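# Seat gear and two bearing rings into their holders

## Task

Take the gear and both bearing rings off the white pads and set each into its matching holder, without disturbing the other parts already sitting in their holders, and finish with both hands released from everything.

## Robot and tools

Robot: two arms on a table. left_arm (base near y = +0.351 m) carries a five-finger left hand; right_arm (base near y = -0.302 m) carries a right hand. Scene frame: origin at table-top height midway between the nominal bases, +x out over the table, +z up, left_arm on the +y side. Image sides do not match arm names.

Frames: each arm's reported hand pose, Hand target and offsets use that arm's own base frame; fixed cameras and the table use the scene frame. The hand point sits 0.05 m in front of the palm, 0.15 m from the wrist face along the fingers. Its +z runs along straight fingers, +y out of the palm, +x across the palm away from the thumb on the right hand and toward the thumb on the left hand. Straight fingers extend 0.06 to 0.07 m past the point, 0.06 m behind it along -y. A wrist bracket on the little-finger side can collide with things.

The 28-number row (used by execute_actions and move), every value in [-1, 1]: left_arm dx, dy, dz, rx, ry, rz; left hand thumb_turn, thumb_bend, index, middle, ring, little; left force_limit, speed; then the same 14 for right_arm. Always send all 28, even if one arm is idle.
- Pose part (dx..rz): an offset, not a pose, measured from that arm's Hand target at the start of the action or move, along its base axes. 1.0 = 0.6 m or 180 degrees. rx, ry, rz form one rotation vector, turning about the Hand target position. Six zeros re-request the current Hand target. Repeating an offset moves the arm further.
- Hand motors: absolute targets, -1 open, +1 closed. thumb_turn +1 puts the thumb opposite the fingers. force_limit maps -1..+1 to about 0..10 N at the fingertip (0..15 N for the two thumb motors). speed rises from near zero at -1 to full at +0.48 and stays full up to +1 (full travel 0.49 s). For a soft grip close at speed -0.94 or lower. To leave a hand unchanged, resend the eight hand numbers of the last row actually executed for it; if none yet, send its hand_measured six values plus hand_force_limit and hand_speed. A motor only starts when its target shifts by 0.002 or more. To squeeze harder, raise force_limit and send a target more closed than hand_measured; to loosen, send one more open. Graspable thickness with thumb in front: about 0.035 to 0.065 m, handles down to 0.025 m.

Tools:
- execute_actions(actions, cameras): actions is a list of actions; each action is up to 15 rows, one row per 1/30 s step; a short action repeats its final row to fill 15 steps. All rows in one action count from the same start pose. Images return only for an empty list or when cameras are named.
- move(target, speed, blend, blocking, cameras): target is one 28-number row or a list of up to 15 rows; every row is an offset from the same starting Hand targets, not from the previous row. speed in m/s, 0.002 to 4.3, default 0.25 (turn rate up to twice that in rad/s), one value or one per target. blend in metres rounds corners; 0 stops at each target. Paths take at least 0.5 s and are cut at 10 s. Hand numbers of the first row go out at the start; later rows' hand numbers go out on arrival once everything is still. Moves do not avoid obstacles or the other arm; keep paths away from an arm's own base. blocking=false returns after about 0.5 s while motion continues.
- wait(seconds 0 to 10, cameras): lets time pass holding last commands.
- stop(cameras): brakes a running move.
- zoom_image(camera, region [x0, y0, x1, y1] pixels, at most 504 x 504): close view of the newest image of cam_high, cam_low, cam_left_wrist or cam_right_wrist (each 672x504).
- show_instructions(): shows the reference pages.
- finished_scene(scene 1 to 2): ends the scene permanently; scene 1 is practice.

Results: end_effector_position (m) and end_effector_quat_wxyz per arm in its base frame; Hand target (the commanded pose after clipping, basis for the next offset); joint positions, velocities (may say within noise) and torques (include arm weight, offset and noisy; numbers 3 and 4 wrap at ±28 N m); hand_measured, hand_stopped_by (moving, target, force, stalled, fault), hand_load_n (positive when pushed open; a lost grip shows as load falling toward 0), hand_force_limit, hand_speed. A move adds a move: line with the ending (done, off_target, moving, held, fault) and limits such as paced (pose clipped) or held (steps withheld). Step readings appear only for execute_actions. MOTOR HOT warns of heating; at 100 °C an OVER-TEMPERATURE FAULT drops the arm for 30 to 60 s or more.

Behaviour: tracking is loose; at rest the hand point often ends 1 to 3 cm (sometimes 5) off, usually low, without any contact. Send the missing distance as a new offset. Orientation commands are clipped to within 40 degrees of the measured orientation each step. Reported poses and camera calibrations can be off by a few centimetres or degrees. Joint ranges (rad): waist -2.880 to 2.880, shoulder 0.000 to 3.142, elbow 0.000 to 3.019, wrist pitch -1.693 to 1.571, wrist yaw -1.571 to 1.571, wrist roll -2.094 to 2.094.

Avoid: dropping parts or releasing them while moving, slamming or striking fixed or heavy objects, pushing past contact with distant targets, overloading fingers (hard pulls, twists, fast swings of a load), any contact between the two arms or one hand gripping the other, anything leaving the table, and long stretched or blocked holds that overheat motors. A blocked arm keeps pressing; command it back past its hand point to relieve it. Loose objects may occasionally get nudged by the scene.

Each tool is called by a JSON object that holds its "fn" and its "kwargs".

Reference images:

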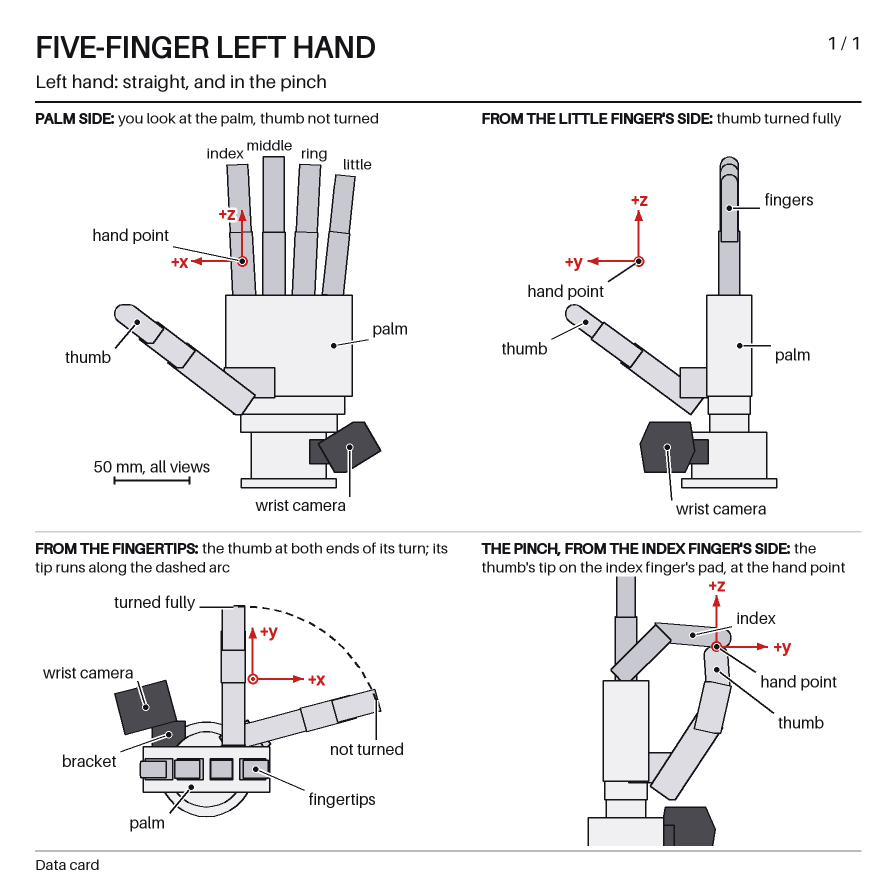

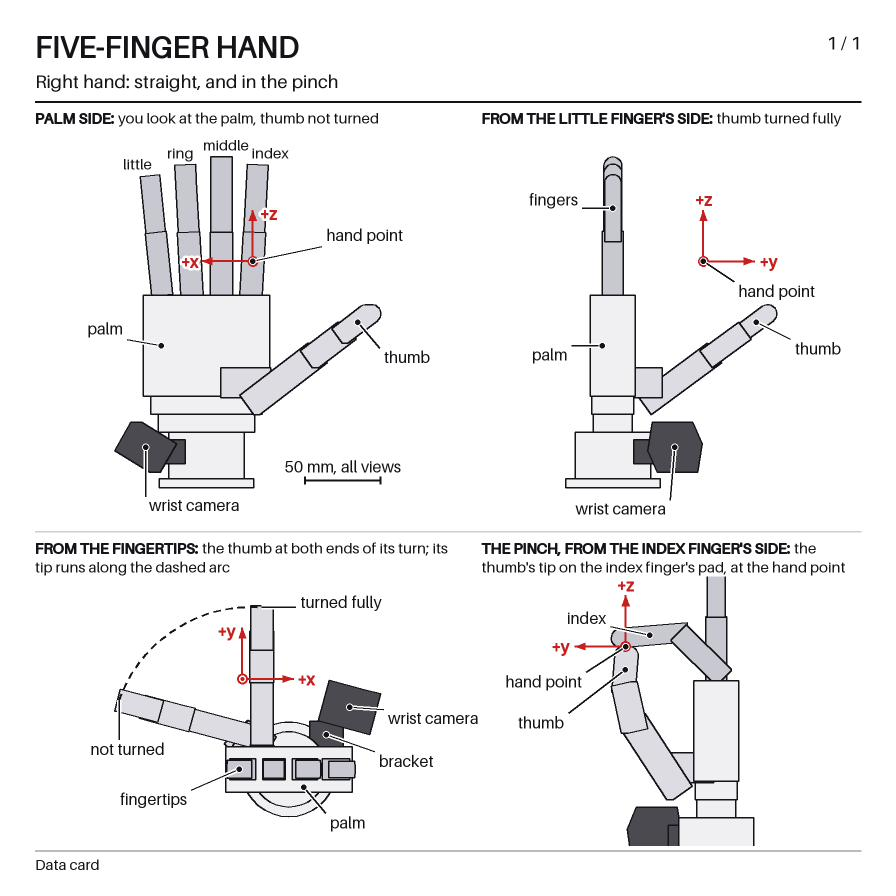

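## Session

{"fn": "execute_actions", "kwargs": {"actions": []}}

Scene clock: 0.00 s.
left_arm: end_effector_position=(+0.6500, -0.1666, +0.2382) hand_measured=(-1.000, -1.000, -1.000, -1.000, -1.000, -1.000) hand_load_n=(+0.0, +0.0, +0.0, +0.0, +0.0, +0.0) hand_stopped_by=(target, target, target, target, target, target) hand_force_limit=0.00 hand_speed=-0.80 end_effector_quat_wxyz=(-0.235, +0.417, -0.522, +0.706) | right_arm: end_effector_position=(+0.5816, -0.2216, +0.1796) hand_measured=(-1.000, -1.000, -1.000, -1.000, -1.000, -1.000) hand_load_n=(+0.0, +0.0, +0.0, +0.0, +0.0, +0.0) hand_stopped_by=(target, target, target, target, target, target) hand_force_limit=0.00 hand_speed=-0.80 end_effector_quat_wxyz=(-0.003, -0.308, +0.852, -0.424)
Joint positions: left_arm=[-0.033 1.712 1.024 0.813 0.538 -0.418] | right_arm=[-0.225 1.703 1.494 -0.79 0.706 0.436]
Joint velocities: within noise
Joint torques (N m): no reading
Heat: left arm: hottest elbow 37 °C; right arm: hottest elbow 31 °C.
Hand target: left_arm +0.6561, -0.1699, +0.2574; -0.244, +0.403, -0.515, +0.716 | right_arm +0.5894, -0.2279, +0.1918; +0.005, -0.300, +0.850, -0.433
camera_calibration:
cam_left_wrist: T_world_to_cam=[[-0.0699063, 0.110366, 0.991429, -0.1724], [-0.84312, -0.537725, 0.00041064, 0.473733], [0.533161, -0.835866, 0.130642, -0.402911], [0, 0, 0, 1]] pos_world=[0.602179, -0.063015, 0.223365]
cam_right_wrist: T_world_to_cam=[[-0.696536, 0.363882, -0.618407, 0.595998], [0.396171, 0.913619, 0.0913667, -0.0625514], [0.598235, -0.181355, -0.780529, -0.137417], [0, 0, 0, 1]] pos_world=[0.522123, -0.184646, 0.267027]

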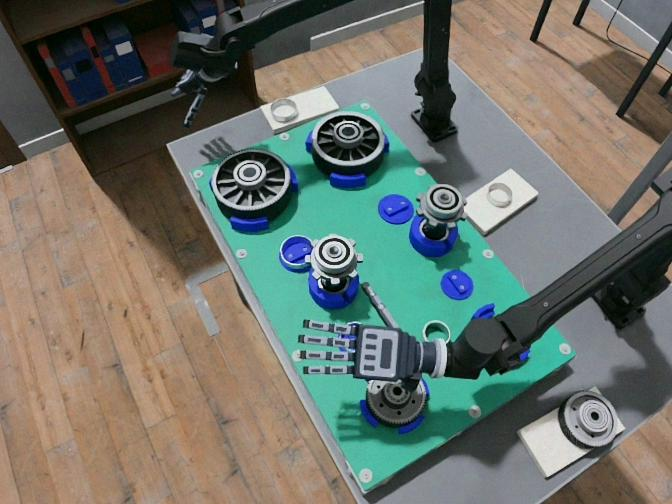

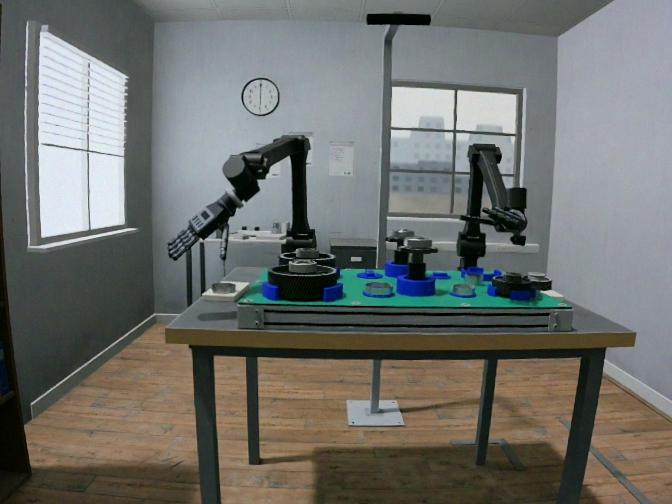

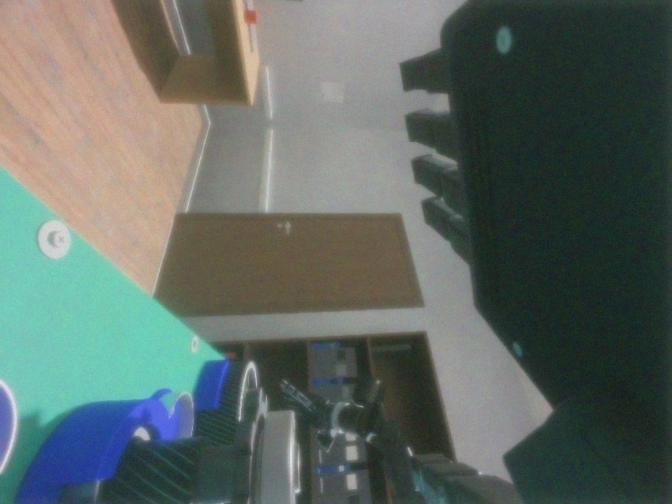

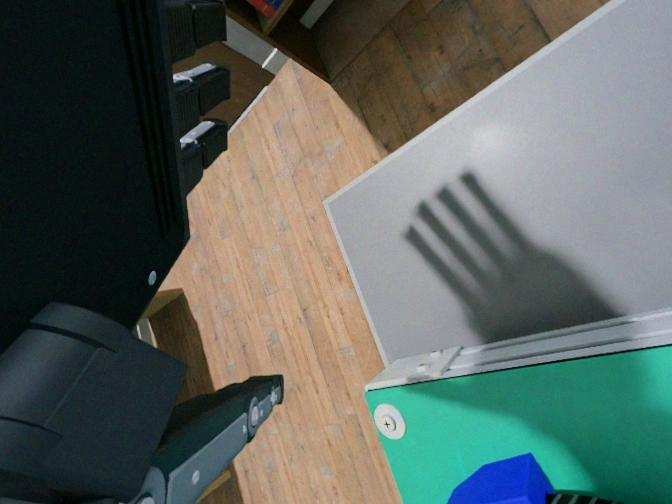

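{"fn": "zoom_image", "kwargs": {"camera": "cam_high", "region": [240, 70, 360, 160]}}

{"fn": "zoom_image", "kwargs": {"camera": "cam_high", "region": [370, 160, 550, 310]}}

{"fn": "zoom_image", "kwargs": {"camera": "cam_high", "region": [500, 370, 650, 490]}}

Scaled by 4.200 from the camera's 672x504 image, which has a finer 960x720 frame.

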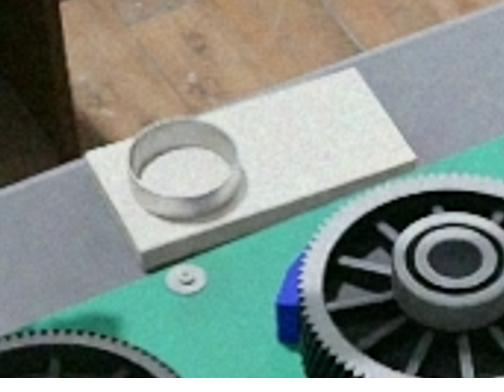

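Scaled by 2.800 from the camera's 672x504 image, which has a finer 960x720 frame.

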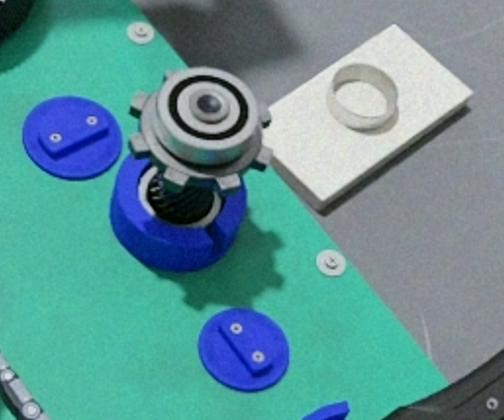

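Scaled by 3.360 from the camera's 672x504 image, which has a finer 960x720 frame.

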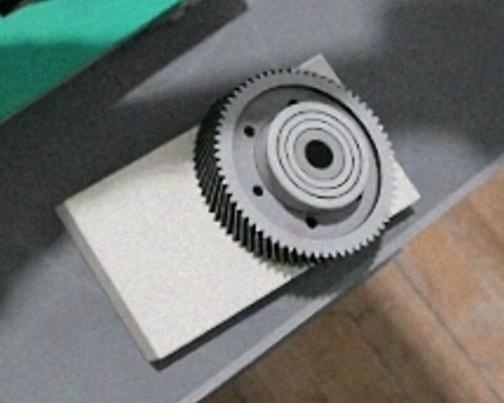

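{"fn": "move", "kwargs": {"target": [[-0.0935,-0.05,0.171,0.0857,0.0217,-0.074,1,-0.97,-0.5,-0.5,1,1,0.0,0.0, -0.12,0.001,0.0,0,0,0.08,1,-0.97,-0.5,-0.5,1,1,0,0.0],[-0.5935,-0.3168,0.1377,0.2,0.0505,-0.1728,1,-0.97,-0.5,-0.5,1,1,0.0,0.0, -0.25,0.002,-0.03,0,0,0.16,1,-0.97,-0.5,-0.5,1,1,0,0.0],[-0.910,-0.342,-0.0957,0.2855,0.0722,-0.2468,1,-0.97,-0.5,-0.5,1,1,0.0,0.0, -0.3357,0.0032,-0.1113,0,0,0.217,1,-0.97,-0.5,-0.5,1,1,0,0.0]], "speed": 0.3, "blend": [0.05,0.05,0], "cameras": ["all"]}}

Scene clock: 8.87 s.
left_arm: end_effector_position=(+0.1149, -0.3729, +0.1949) hand_measured=(+1.000, -0.970, -0.500, -0.500, +1.000, +1.000) hand_load_n=(+0.0, +0.0, +0.0, +0.0, +0.0, +0.0) hand_stopped_by=(target, target, target, target, target, target) hand_force_limit=0.00 hand_speed=0.00 end_effector_quat_wxyz=(+0.061, -0.112, +0.902, -0.413) | right_arm: end_effector_position=(+0.3864, -0.2154, +0.1143) hand_measured=(+1.000, -0.970, -0.500, -0.500, +1.000, +1.000) hand_load_n=(+0.0, +0.0, +0.0, +0.0, +0.0, +0.0) hand_stopped_by=(target, target, target, target, target, target) hand_force_limit=0.00 hand_speed=0.00 end_effector_quat_wxyz=(+0.151, -0.568, +0.711, -0.386)
Joint positions: left_arm=[-1.156 0.937 0.781 -0.559 0.11 0.117] | right_arm=[-0.537 1.178 0.73 -0.268 -0.01 -0.31]
Joint torques (N m): left_arm=[-1.26 -5.07 9.65 1.03 -0.11 -0.18] | right_arm=[-0.97 -9.52 7.19 2.74 -0.31 -0.17]
Heat: left arm: hottest elbow 39 °C; right arm: hottest elbow 32 °C.
Hand target: left_arm +0.1101, -0.3751, +0.2000; +0.055, -0.118, +0.899, -0.418 | right_arm +0.3880, -0.2260, +0.1251; +0.150, -0.566, +0.701, -0.407
Off the commanded pose: left_arm 0.007 m, 1 deg | right_arm 0.015 m, 3 deg.
move: off_target (right_arm)
camera_calibration:
cam_left_wrist: T_world_to_cam=[[-0.140869, -0.672648, 0.72643, -0.376333], [-0.965706, 0.255002, 0.0488527, 0.211869], [-0.218102, -0.694636, -0.685502, 0.0137003], [0, 0, 0, 1]] pos_world=[0.154577, -0.29765, 0.272421]
cam_right_wrist: T_world_to_cam=[[-0.770627, -0.121069, -0.625681, 0.342376], [-0.259932, 0.956124, 0.135138, 0.272841], [0.581868, 0.266775, -0.768284, 0.0309737], [0, 0, 0, 1]] pos_world=[0.316742, -0.227682, 0.201144]

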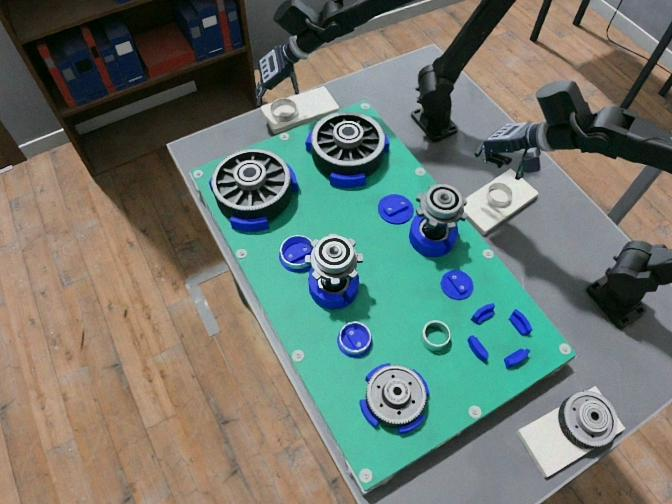

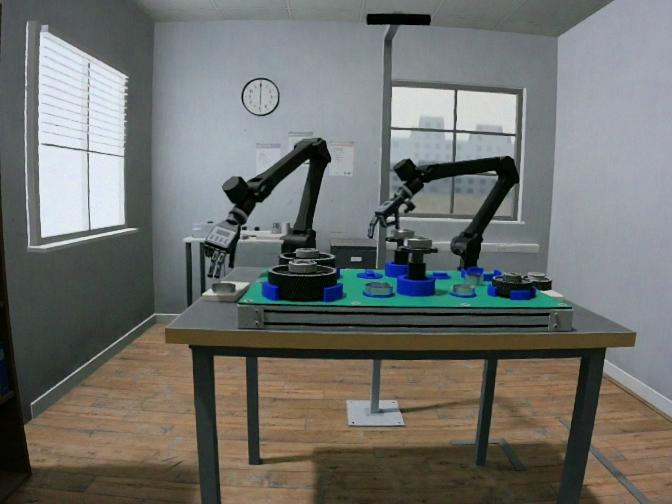

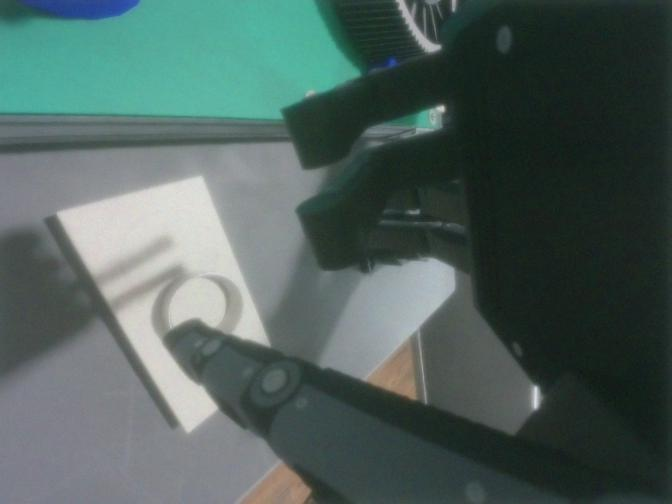

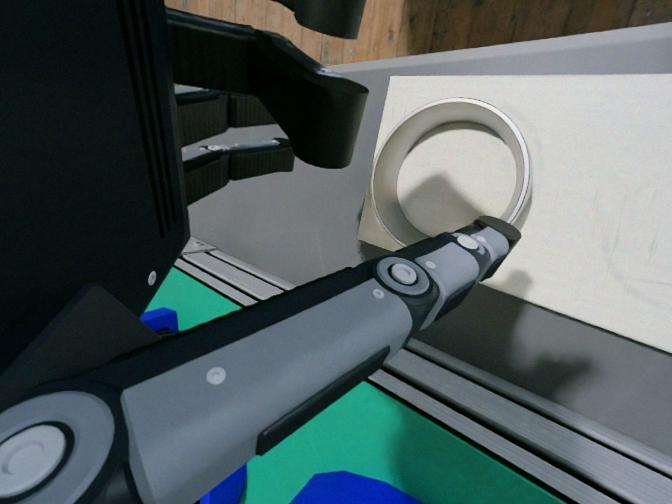

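{"fn": "move", "kwargs": {"target": [-0.067,-0.0115,-0.158,0,0,0,1,-0.97,-0.5,-0.5,1,1,0.0,0.0, -0.02,-0.013,-0.07,0,0,0,1,-0.97,-0.5,-0.5,1,1,0,0.0], "speed": 0.12, "cameras": ["cam_left_wrist","cam_right_wrist"]}}

{"fn": "zoom_image", "kwargs": {"camera": "cam_right_wrist", "region": [290, 60, 542, 300]}}

{"fn": "zoom_image", "kwargs": {"camera": "cam_left_wrist", "region": [120, 180, 372, 420]}}

Scene clock: 11.87 s.
left_arm: end_effector_position=(+0.0754, -0.3732, +0.1017) hand_measured=(+1.000, -0.970, -0.500, -0.500, +1.000, +1.000) hand_load_n=(+0.0, +0.0, +0.0, +0.0, +0.0, +0.0) hand_stopped_by=(target, target, target, target, target, target) hand_force_limit=0.00 hand_speed=0.00 end_effector_quat_wxyz=(+0.058, -0.116, +0.904, -0.407) | right_arm: end_effector_position=(+0.3739, -0.2242, +0.0808) hand_measured=(+1.000, -0.970, -0.500, -0.500, +1.000, +1.000) hand_load_n=(+0.0, +0.0, +0.0, +0.0, +0.0, +0.0) hand_stopped_by=(target, target, target, target, target, target) hand_force_limit=0.00 hand_speed=0.00 end_effector_quat_wxyz=(+0.152, -0.564, +0.709, -0.395)
Joint positions: left_arm=[-1.288 0.994 0.561 -0.291 0.011 0.024] | right_arm=[-0.575 1.207 0.642 -0.132 -0.033 -0.334]
Joint torques (N m): left_arm=[-1.61 -4.07 8.95 2.24 -0.17 -0.18] | right_arm=[-0.97 -7.53 6.86 2.77 -0.32 -0.19]
Heat: left arm: hottest elbow 39 °C; right arm: hottest elbow 32 °C.
Hand target: left_arm +0.0699, -0.3820, +0.1052; +0.055, -0.118, +0.899, -0.418 | right_arm +0.3760, -0.2338, +0.0831; +0.150, -0.566, +0.701, -0.407
Off the commanded pose: left_arm 0.011 m, 1 deg | right_arm 0.010 m, 2 deg.
move: off_target (left_arm)
camera_calibration:
cam_left_wrist: T_world_to_cam=[[-0.131323, -0.681229, 0.720196, -0.317735], [-0.966394, 0.24992, 0.0601821, 0.175333], [-0.220989, -0.68809, -0.691156, -0.0557922], [0, 0, 0, 1]] pos_world=[0.115386, -0.29866, 0.179718]
cam_right_wrist: T_world_to_cam=[[-0.761553, -0.126122, -0.635713, 0.307043], [-0.257205, 0.959146, 0.11783, 0.283563], [0.594881, 0.253242, -0.76288, 0.00655537], [0, 0, 0, 1]] pos_world=[0.302864, -0.234914, 0.16678]
Images, in order (width x height): cam_left_wrist 672x504, cam_right_wrist 672x504.

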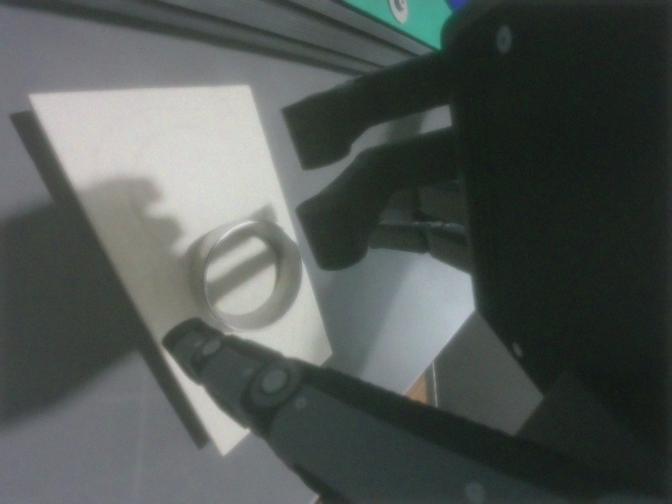

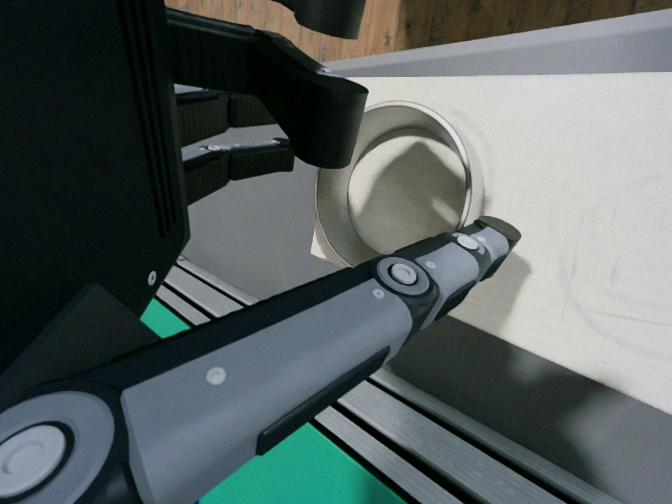

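Scaled by 2.000 from the camera's 672x504 image, which has a finer 960x720 frame.

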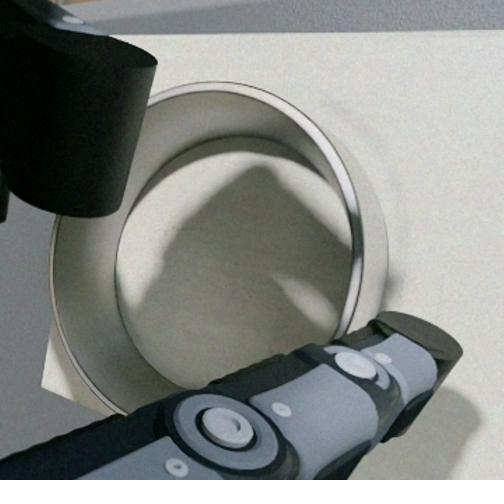

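Scaled by 2.000 from the camera's 672x504 image, which has a finer 960x720 frame.

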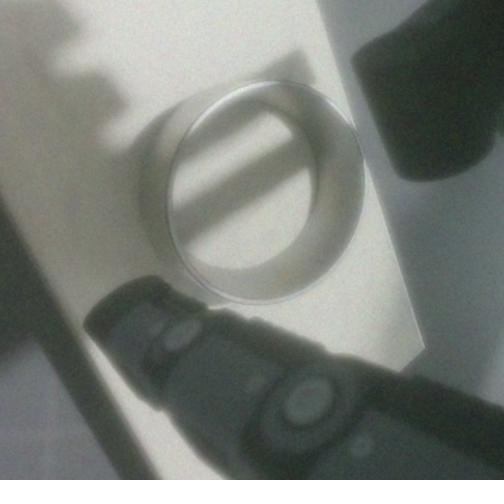

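{"fn": "move", "kwargs": {"target": [-0.0148,-0.0157,-0.0453,0,0,0,1,-0.97,-0.5,-0.5,1,1,0.0,0.0, 0.0,0.0,-0.0335,0,0,0,1,-0.97,-0.5,-0.5,1,1,0,0.0], "speed": 0.07, "cameras": ["cam_left_wrist","cam_right_wrist"]}}

{"fn": "zoom_image", "kwargs": {"camera": "cam_right_wrist", "region": [290, 60, 542, 300]}}

{"fn": "zoom_image", "kwargs": {"camera": "cam_left_wrist", "region": [120, 180, 372, 420]}}

Scene clock: 15.47 s.
left_arm: end_effector_position=(+0.0674, -0.3829, +0.0747) hand_measured=(+1.000, -0.970, -0.500, -0.500, +1.000, +1.000) hand_load_n=(+0.0, +0.0, +0.0, +0.0, +0.0, +0.0) hand_stopped_by=(target, target, target, target, target, target) hand_force_limit=0.00 hand_speed=0.00 end_effector_quat_wxyz=(+0.059, -0.116, +0.904, -0.407) | right_arm: end_effector_position=(+0.3741, -0.2243, +0.0614) hand_measured=(+1.000, -0.970, -0.500, -0.500, +1.000, +1.000) hand_load_n=(+0.0, +0.0, +0.0, +0.0, +0.0, +0.0) hand_stopped_by=(target, target, target, target, target, target) hand_force_limit=0.00 hand_speed=0.00 end_effector_quat_wxyz=(+0.152, -0.564, +0.708, -0.396)
Joint positions: left_arm=[-1.326 1.069 0.526 -0.181 -0.02 -0.001] | right_arm=[-0.575 1.247 0.612 -0.06 -0.033 -0.334]
Joint torques (N m): left_arm=[-1.73 -4.48 8.43 2.26 -0.2 -0.18] | right_arm=[-0.85 -7.59 6.56 2.74 -0.32 -0.2]
Heat: left arm: hottest elbow 40 °C; right arm: hottest elbow 32 °C.
Hand target: left_arm +0.0610, -0.3914, +0.0780; +0.055, -0.118, +0.899, -0.418 | right_arm +0.3760, -0.2338, +0.0630; +0.150, -0.566, +0.701, -0.407
Off the commanded pose: left_arm 0.011 m, 1 deg | right_arm 0.010 m, 2 deg.
move: off_target (left_arm)
camera_calibration:
cam_left_wrist: T_world_to_cam=[[-0.132063, -0.681645, 0.719666, -0.305942], [-0.966727, 0.249036, 0.058479, 0.171481], [-0.219085, -0.687998, -0.691853, -0.0830108], [0, 0, 0, 1]] pos_world=[0.107185, -0.30836, 0.152717]
cam_right_wrist: T_world_to_cam=[[-0.76071, -0.126665, -0.636613, 0.294412], [-0.25733, 0.959259, 0.116632, 0.28614], [0.595904, 0.252543, -0.762313, -0.0090122], [0, 0, 0, 1]] pos_world=[0.302965, -0.234915, 0.147183]
Images, in order (width x height): cam_left_wrist 672x504, cam_right_wrist 672x504.

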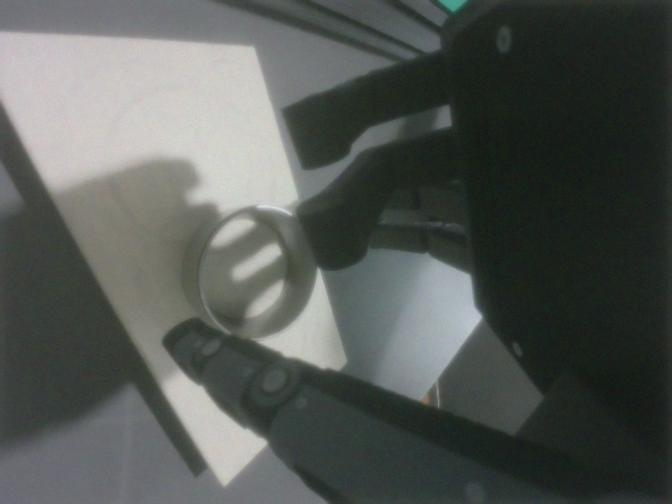

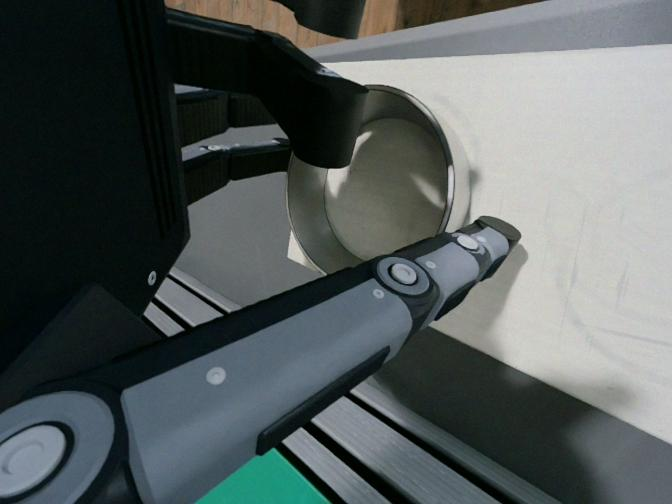

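Scaled by 2.000 from the camera's 672x504 image, which has a finer 960x720 frame.

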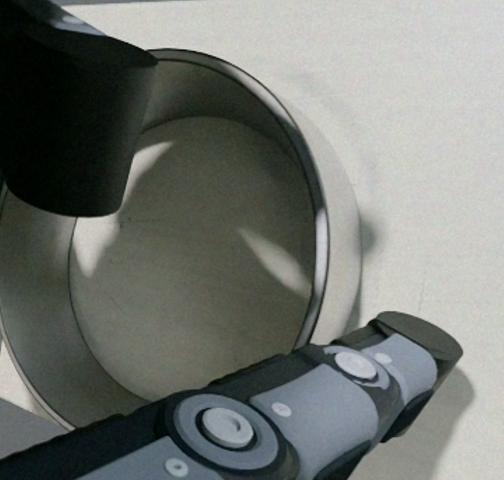

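Scaled by 2.000 from the camera's 672x504 image, which has a finer 960x720 frame.

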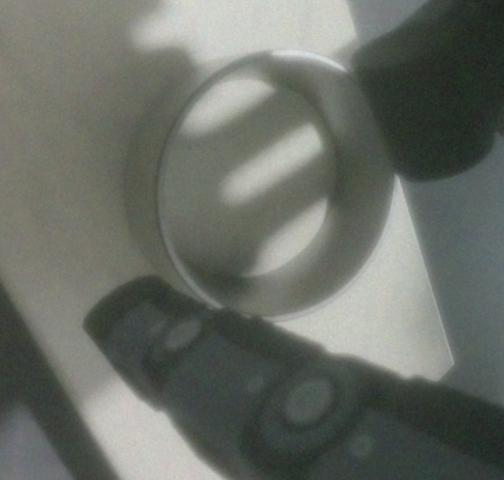

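{"fn": "move", "kwargs": {"target": [0,0,-0.041,0,0,0,1,-0.97,-0.5,-0.5,1,1,0.0,0.0, 0.0,0.0,0.0,0,0,0,1,-0.97,-0.5,-0.5,1,1,0,0.0], "speed": 0.07}}

{"fn": "execute_actions", "kwargs": {"actions": [[[0,0,0,0,0,0,1,-0.97,0.1,0.1,1,1,-0.5,-0.88,0,0,0,0,0,0,1,-0.97,0.1,0.1,1,1,-0.5,-0.85]],[[0,0,0,0,0,0,1,-0.97,0.1,0.1,1,1,-0.5,-0.88,0,0,0,0,0,0,1,-0.97,0.1,0.1,1,1,-0.5,-0.85]],[[0,0,0,0,0,0,1,-0.97,0.1,0.1,1,1,-0.5,-0.88,0,0,0,0,0,0,1,-0.97,0.1,0.1,1,1,-0.5,-0.85]]], "cameras": ["cam_left_wrist","cam_right_wrist"]}}

Scene clock: 18.03 s.
left_arm: end_effector_position=(+0.0673, -0.3826, +0.0497) hand_measured=(+1.000, -0.970, -0.500, -0.500, +1.000, +1.000) hand_load_n=(+0.0, +0.0, +0.0, +0.0, +0.0, +0.0) hand_stopped_by=(target, target, target, target, target, target) hand_force_limit=0.00 hand_speed=0.00 end_effector_quat_wxyz=(+0.059, -0.116, +0.905, -0.406) | right_arm: end_effector_position=(+0.3741, -0.2243, +0.0614) hand_measured=(+1.000, -0.970, -0.500, -0.500, +1.000, +1.000) hand_load_n=(+0.0, +0.0, +0.0, +0.0, +0.0, +0.0) hand_stopped_by=(target, target, target, target, target, target) hand_force_limit=0.00 hand_speed=0.00 end_effector_quat_wxyz=(+0.152, -0.564, +0.708, -0.396)
Joint positions: left_arm=[-1.326 1.126 0.484 -0.084 -0.02 -0.001] | right_arm=[-0.575 1.247 0.612 -0.06 -0.033 -0.334]
Joint torques (N m): left_arm=[-1.49 -4.89 7.92 2.22 -0.19 -0.17] | right_arm=[-0.85 -7.59 6.53 2.77 -0.33 -0.19]
Heat: left arm: hottest elbow 40 °C; right arm: hottest elbow 33 °C.
Hand target: left_arm +0.0610, -0.3914, +0.0534; +0.055, -0.118, +0.899, -0.418 | right_arm +0.3760, -0.2338, +0.0630; +0.150, -0.566, +0.701, -0.407
Off the commanded pose: left_arm 0.011 m, 2 deg | right_arm 0.010 m, 2 deg.
move: off_target (left_arm)

Scene clock: 19.83 s.
left_arm: end_effector_position=(+0.0674, -0.3833, +0.0502) hand_measured=(+1.000, -0.972, -0.056, -0.078, +1.000, +1.000) hand_load_n=(+0.5, +5.5, +2.5, +3.5, +0.0, +0.0) hand_stopped_by=(target, target, force, force, target, target) hand_force_limit=-0.50 hand_speed=-0.88 end_effector_quat_wxyz=(+0.059, -0.116, +0.904, -0.408) | right_arm: end_effector_position=(+0.3752, -0.2232, +0.0617) hand_measured=(+1.000, -0.970, -0.252, -0.238, +1.000, +1.000) hand_load_n=(+1.0, +4.5, +0.5, +4.5, +0.0, +0.0) hand_stopped_by=(target, target, force, force, target, target) hand_force_limit=-0.50 hand_speed=-0.85 end_effector_quat_wxyz=(+0.155, -0.565, +0.707, -0.396)
Joint positions: left_arm=[-1.326 1.126 0.484 -0.081 -0.02 -0.002] | right_arm=[-0.575 1.247 0.612 -0.058 -0.041 -0.334]
Joint torques (N m): left_arm=[-1.55 -4.84 7.87 2.07 -0.17 -0.16] | right_arm=[-0.97 -7.65 6.49 2.7 -0.31 -0.19]
Heat: left arm: hottest elbow 40 °C; right arm: hottest elbow 33 °C.
Hand target: left_arm +0.0610, -0.3914, +0.0534; +0.055, -0.118, +0.899, -0.418 | right_arm +0.3760, -0.2338, +0.0630; +0.150, -0.566, +0.701, -0.407
Off the commanded pose: left_arm 0.011 m, 1 deg | right_arm 0.011 m, 2 deg.
Step readings (end_effector_position of left_arm | right_arm):
0: (+0.0673, -0.3826, +0.0497) | (+0.3741, -0.2243, +0.0614)
1: (+0.0673, -0.3826, +0.0497) | (+0.3741, -0.2243, +0.0614)
2: (+0.0673, -0.3826, +0.0497) | (+0.3741, -0.2243, +0.0614)
4: (+0.0673, -0.3826, +0.0497) | (+0.3741, -0.2243, +0.0614)
8: (+0.0673, -0.3826, +0.0497) | (+0.3741, -0.2243, +0.0614)
15: (+0.0673, -0.3826, +0.0497) | (+0.3747, -0.2240, +0.0617)
16: (+0.0673, -0.3826, +0.0497) | (+0.3750, -0.2235, +0.0617)
17: (+0.0673, -0.3826, +0.0497) | (+0.3752, -0.2232, +0.0617)
19: (+0.0674, -0.3829, +0.0499) | (+0.3753, -0.2230, +0.0617)
23: (+0.0674, -0.3833, +0.0502) | (+0.3752, -0.2232, +0.0617)
30: (+0.0674, -0.3833, +0.0502) | (+0.3752, -0.2232, +0.0617)
31: (+0.0674, -0.3833, +0.0502) | (+0.3752, -0.2232, +0.0617)
32: (+0.0674, -0.3833, +0.0502) | (+0.3752, -0.2232, +0.0617)
34: (+0.0674, -0.3833, +0.0502) | (+0.3752, -0.2232, +0.0617)
38: (+0.0674, -0.3833, +0.0502) | (+0.3752, -0.2232, +0.0617)
45: (+0.0674, -0.3833, +0.0502) | (+0.3752, -0.2232, +0.0617)
camera_calibration:
cam_left_wrist: T_world_to_cam=[[-0.130914, -0.680454, 0.721002, -0.288302], [-0.966928, 0.248206, 0.0586798, 0.17271], [-0.218886, -0.689475, -0.690444, -0.100824], [0, 0, 0, 1]] pos_world=[0.107187, -0.30856, 0.128119]
cam_right_wrist: T_world_to_cam=[[-0.757432, -0.129061, -0.640031, 0.294029], [-0.263485, 0.957323, 0.118774, 0.287043], [0.597388, 0.258602, -0.759113, -0.00908936], [0, 0, 0, 1]] pos_world=[0.303769, -0.234495, 0.147195]
Images, in order (width x height): cam_left_wrist 672x504, cam_right_wrist 672x504.

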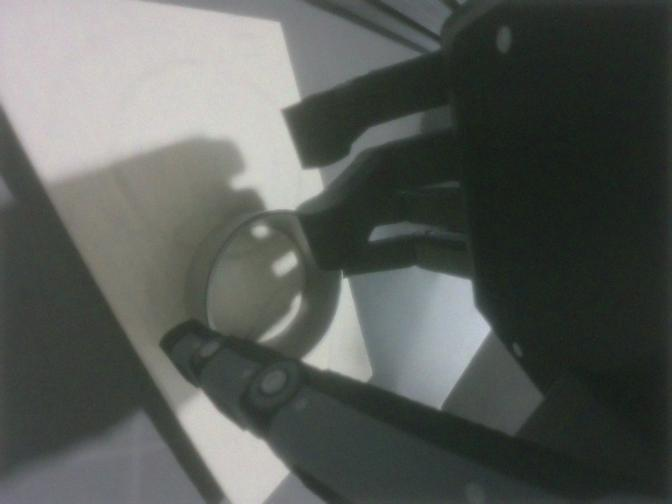

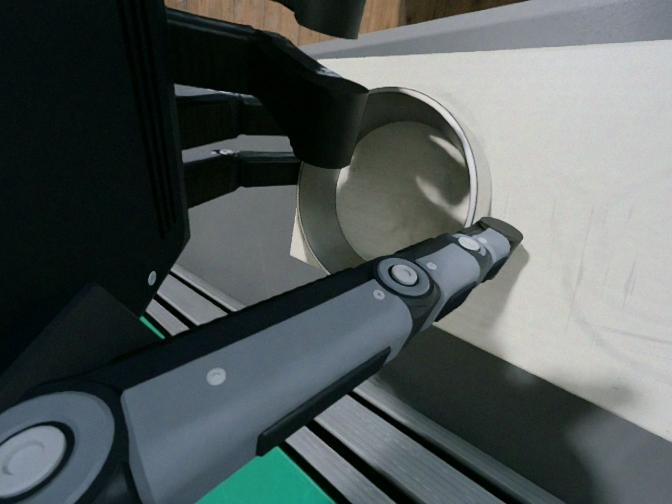

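{"fn": "execute_actions", "kwargs": {"actions": [[[0,0,0,0,0,0,1,-0.97,0.15,0.15,1,1,-0.1,-0.85,0,0,0,0,0,0,1,-0.97,0.15,0.15,1,1,-0.1,-0.85]]]}}

Scene clock: 21.13 s.
left_arm: end_effector_position=(+0.0674, -0.3833, +0.0502) hand_measured=(+1.000, -0.972, -0.044, -0.068, +1.000, +1.000) hand_load_n=(+0.5, +9.5, +5.0, +5.5, +0.0, +0.0) hand_stopped_by=(target, target, force, force, target, target) hand_force_limit=-0.10 hand_speed=-0.85 end_effector_quat_wxyz=(+0.059, -0.116, +0.904, -0.408) | right_arm: end_effector_position=(+0.3753, -0.2230, +0.0617) hand_measured=(+1.000, -0.972, -0.228, -0.228, +1.000, +1.000) hand_load_n=(+0.0, +12.5, +10.5, +3.5, +0.0, +0.0) hand_stopped_by=(target, target, force, force, target, target) hand_force_limit=-0.10 hand_speed=-0.85 end_effector_quat_wxyz=(+0.156, -0.565, +0.707, -0.395)
Joint positions: left_arm=[-1.326 1.126 0.484 -0.081 -0.02 -0.002] | right_arm=[-0.575 1.247 0.612 -0.058 -0.042 -0.334]
Joint torques (N m): left_arm=[-1.49 -4.89 7.92 2.11 -0.19 -0.17] | right_arm=[-0.97 -7.65 6.54 2.69 -0.32 -0.19]
Heat: left arm: hottest elbow 40 °C; right arm: hottest elbow 33 °C.
Hand target: left_arm +0.0610, -0.3914, +0.0534; +0.055, -0.118, +0.899, -0.418 | right_arm +0.3760, -0.2338, +0.0630; +0.150, -0.566, +0.701, -0.407
Off the commanded pose: left_arm 0.011 m, 1 deg | right_arm 0.011 m, 2 deg.
Step readings (end_effector_position of left_arm | right_arm):
0: (+0.0674, -0.3833, +0.0502) | (+0.3752, -0.2232, +0.0617)
1: (+0.0674, -0.3833, +0.0502) | (+0.3752, -0.2232, +0.0617)
2: (+0.0674, -0.3833, +0.0502) | (+0.3752, -0.2232, +0.0617)
4: (+0.0674, -0.3833, +0.0502) | (+0.3753, -0.2230, +0.0617)
8: (+0.0674, -0.3833, +0.0502) | (+0.3753, -0.2230, +0.0617)
15: (+0.0674, -0.3833, +0.0502) | (+0.3753, -0.2230, +0.0617)

{"fn": "move", "kwargs": {"target": [[0,-0.02,0.15,0,0,0,1,-0.97,0.15,0.15,1,1,-0.1,-0.85,0,0,0.15,0,0,0,1,-0.97,0.15,0.15,1,1,-0.1,-0.85],[0.272,0.099,0.333,0,0,0.135,1,-0.97,0.15,0.15,1,1,-0.1,-0.85,0,0.1,0.33,0,0,0.05,1,-0.97,0.15,0.15,1,1,-0.1,-0.85],[0.493,0.282,0.30,0,0,0.269,1,-0.97,0.15,0.15,1,1,-0.1,-0.85,-0.01,0.39,0.378,0,0,0.177,1,-0.97,0.15,0.15,1,1,-0.1,-0.85]], "speed": [0.15,0.22,0.22], "blend": [0.03,0.04,0], "cameras": ["all"]}}

Scene clock: 26.37 s.
left_arm: end_effector_position=(+0.3302, -0.2114, +0.1931) hand_measured=(+1.000, -0.972, -0.044, -0.068, +1.000, +1.000) hand_load_n=(+0.5, +8.5, +5.0, +5.0, +0.0, +0.0) hand_stopped_by=(target, target, force, force, target, target) hand_force_limit=-0.10 hand_speed=-0.85 end_effector_quat_wxyz=(+0.198, -0.480, +0.792, -0.321) | right_arm: end_effector_position=(+0.3604, -0.0005, +0.2507) hand_measured=(+1.000, -0.972, -0.228, -0.228, +1.000, +1.000) hand_load_n=(+0.0, +7.0, +8.5, +0.5, +0.0, +0.0) hand_stopped_by=(target, target, force, force, target, target) hand_force_limit=-0.10 hand_speed=-0.85 end_effector_quat_wxyz=(-0.237, +0.750, -0.526, +0.323)
Joint positions: left_arm=[-0.496 0.983 0.836 -0.65 -0.016 -0.008] | right_arm=[-0.046 0.865 0.915 -0.798 -0.05 -0.371]
Joint torques (N m): left_arm=[0.91 -4.95 15.19 2.22 -0.03 -0.02] | right_arm=[0.32 -5.66 12.53 1.21 0.06 0.14]
Heat: left arm: hottest elbow 41 °C; right arm: hottest elbow 34 °C.
Hand target: left_arm +0.3568, -0.2222, +0.2334; +0.222, -0.476, +0.772, -0.358 | right_arm +0.3700, +0.0002, +0.2898; -0.256, +0.737, -0.519, +0.350
Off the commanded pose: left_arm 0.049 m, 6 deg | right_arm 0.040 m, 4 deg.
move: off_target (left_arm, right_arm)
camera_calibration:
cam_left_wrist: T_world_to_cam=[[0.462813, -0.575699, 0.674073, -0.404821], [-0.829718, -0.549008, 0.100792, 0.153763], [0.312045, -0.605938, -0.731756, 0.0241858], [0, 0, 0, 1]] pos_world=[0.307389, -0.133983, 0.275079]
cam_right_wrist: T_world_to_cam=[[-0.605565, -0.524277, -0.598686, 0.367261], [-0.725123, 0.673459, 0.1437, 0.20748], [0.327852, 0.521141, -0.787988, 0.190097], [0, 0, 0, 1]] pos_world=[0.310526, -0.0462503, 0.339853]

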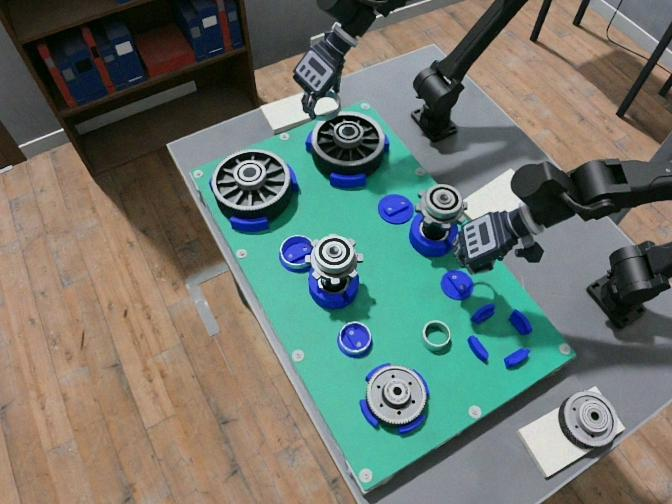

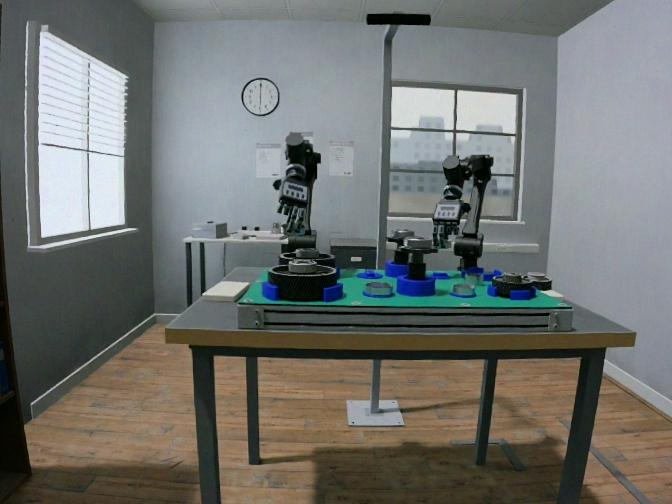

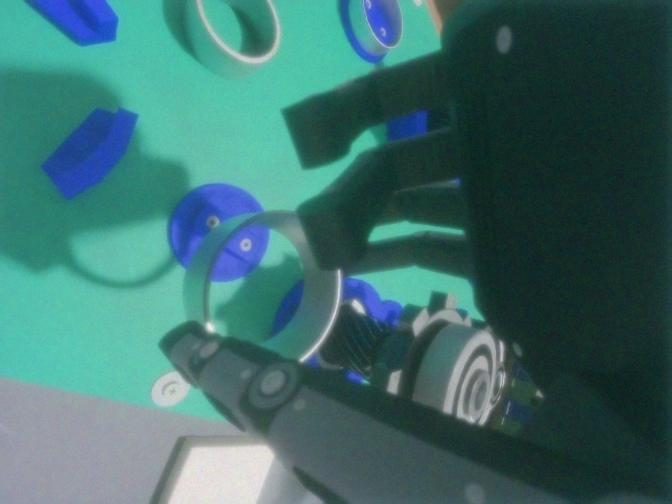

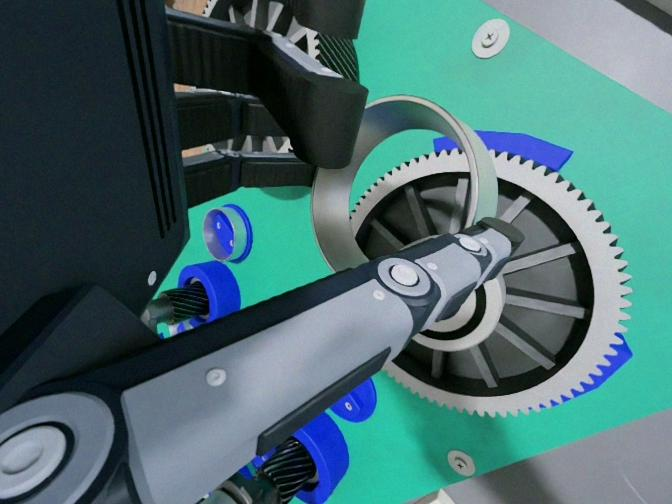

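{"fn": "move", "kwargs": {"target": [0.0053,0.011,-0.172,0,0,0,1,-0.97,0.15,0.15,1,1,-0.1,-0.85,-0.033,0.216,-0.01,0,0,0.111,1,-0.97,0.15,0.15,1,1,-0.1,-0.85], "speed": 0.12, "cameras": ["cam_high","cam_left_wrist"]}}

{"fn": "zoom_image", "kwargs": {"camera": "cam_high", "region": [420, 240, 500, 320]}}

{"fn": "zoom_image", "kwargs": {"camera": "cam_left_wrist", "region": [120, 180, 372, 420]}}

Scene clock: 30.13 s.
left_arm: end_effector_position=(+0.3474, -0.2175, +0.1214) hand_measured=(+1.000, -0.972, -0.044, -0.068, +1.000, +1.000) hand_load_n=(+0.5, +8.5, +5.0, +4.5, +0.0, +0.0) hand_stopped_by=(target, target, force, force, target, target) hand_force_limit=-0.10 hand_speed=-0.85 end_effector_quat_wxyz=(+0.211, -0.477, +0.781, -0.344) | right_arm: end_effector_position=(+0.3370, +0.1251, +0.2533) hand_measured=(+1.000, -0.972, -0.228, -0.228, +1.000, +1.000) hand_load_n=(+0.0, +7.0, +8.5, +0.5, +0.0, +0.0) hand_stopped_by=(target, target, force, force, target, target) hand_force_limit=-0.10 hand_speed=-0.85 end_effector_quat_wxyz=(-0.294, +0.830, -0.384, +0.278)
Joint positions: left_arm=[-0.487 1.067 0.669 -0.34 -0.011 -0.008] | right_arm=[0.31 0.857 0.915 -0.798 -0.051 -0.371]
Joint torques (N m): left_arm=[1.26 -5.54 9.39 2.37 0.26 0.13] | right_arm=[0.26 -4.25 11.78 2.03 0.08 0.2]
Heat: left arm: hottest elbow 41 °C; right arm: hottest elbow 36 °C.
Hand target: left_arm +0.3600, -0.2156, +0.1302; +0.222, -0.476, +0.772, -0.358 | right_arm +0.3502, +0.1298, +0.2838; -0.313, +0.816, -0.383, +0.300
Off the commanded pose: left_arm 0.015 m, 2 deg | right_arm 0.034 m, 4 deg.
move: off_target (left_arm, right_arm)
camera_calibration:
cam_left_wrist: T_world_to_cam=[[0.431558, -0.552035, 0.713453, -0.356709], [-0.830885, -0.551217, 0.0760861, 0.174887], [0.351266, -0.625633, -0.69656, -0.0595377], [0, 0, 0, 1]] pos_world=[0.320165, -0.137764, 0.199717]
Images, in order (width x height): cam_high 672x504, cam_left_wrist 672x504.

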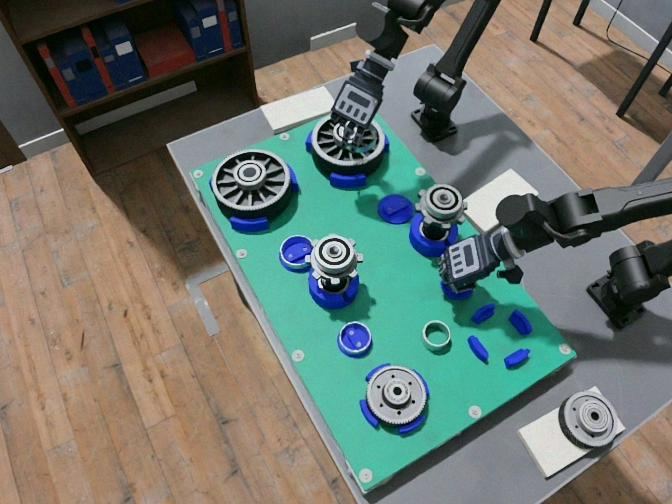

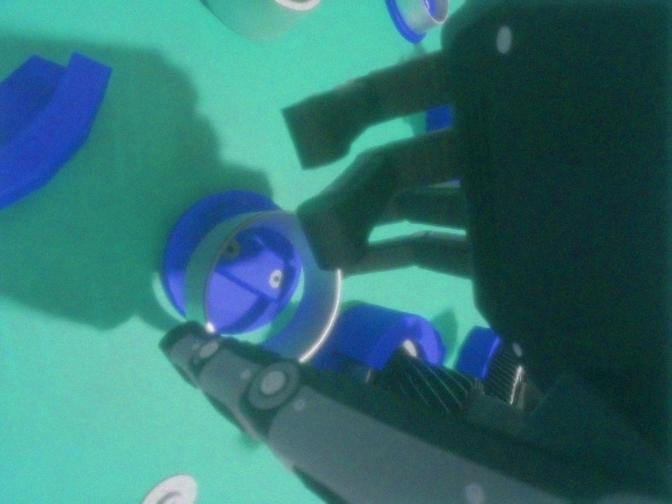

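Scaled by 6.300 from the camera's 672x504 image, which has a finer 960x720 frame.

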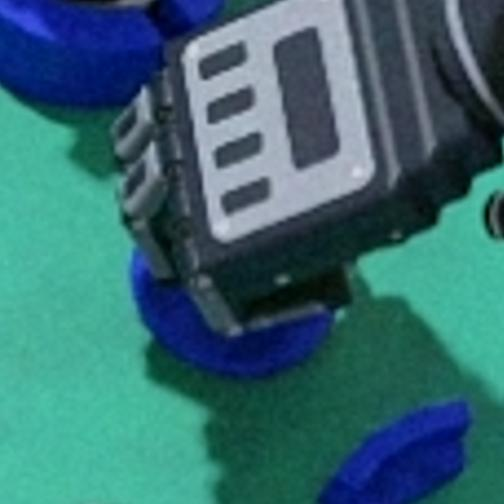

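Scaled by 2.000 from the camera's 672x504 image, which has a finer 960x720 frame.

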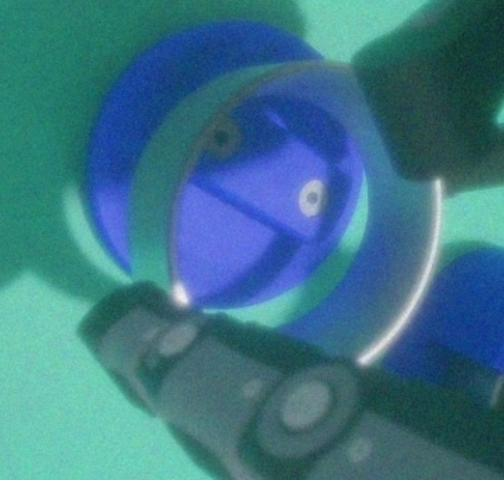

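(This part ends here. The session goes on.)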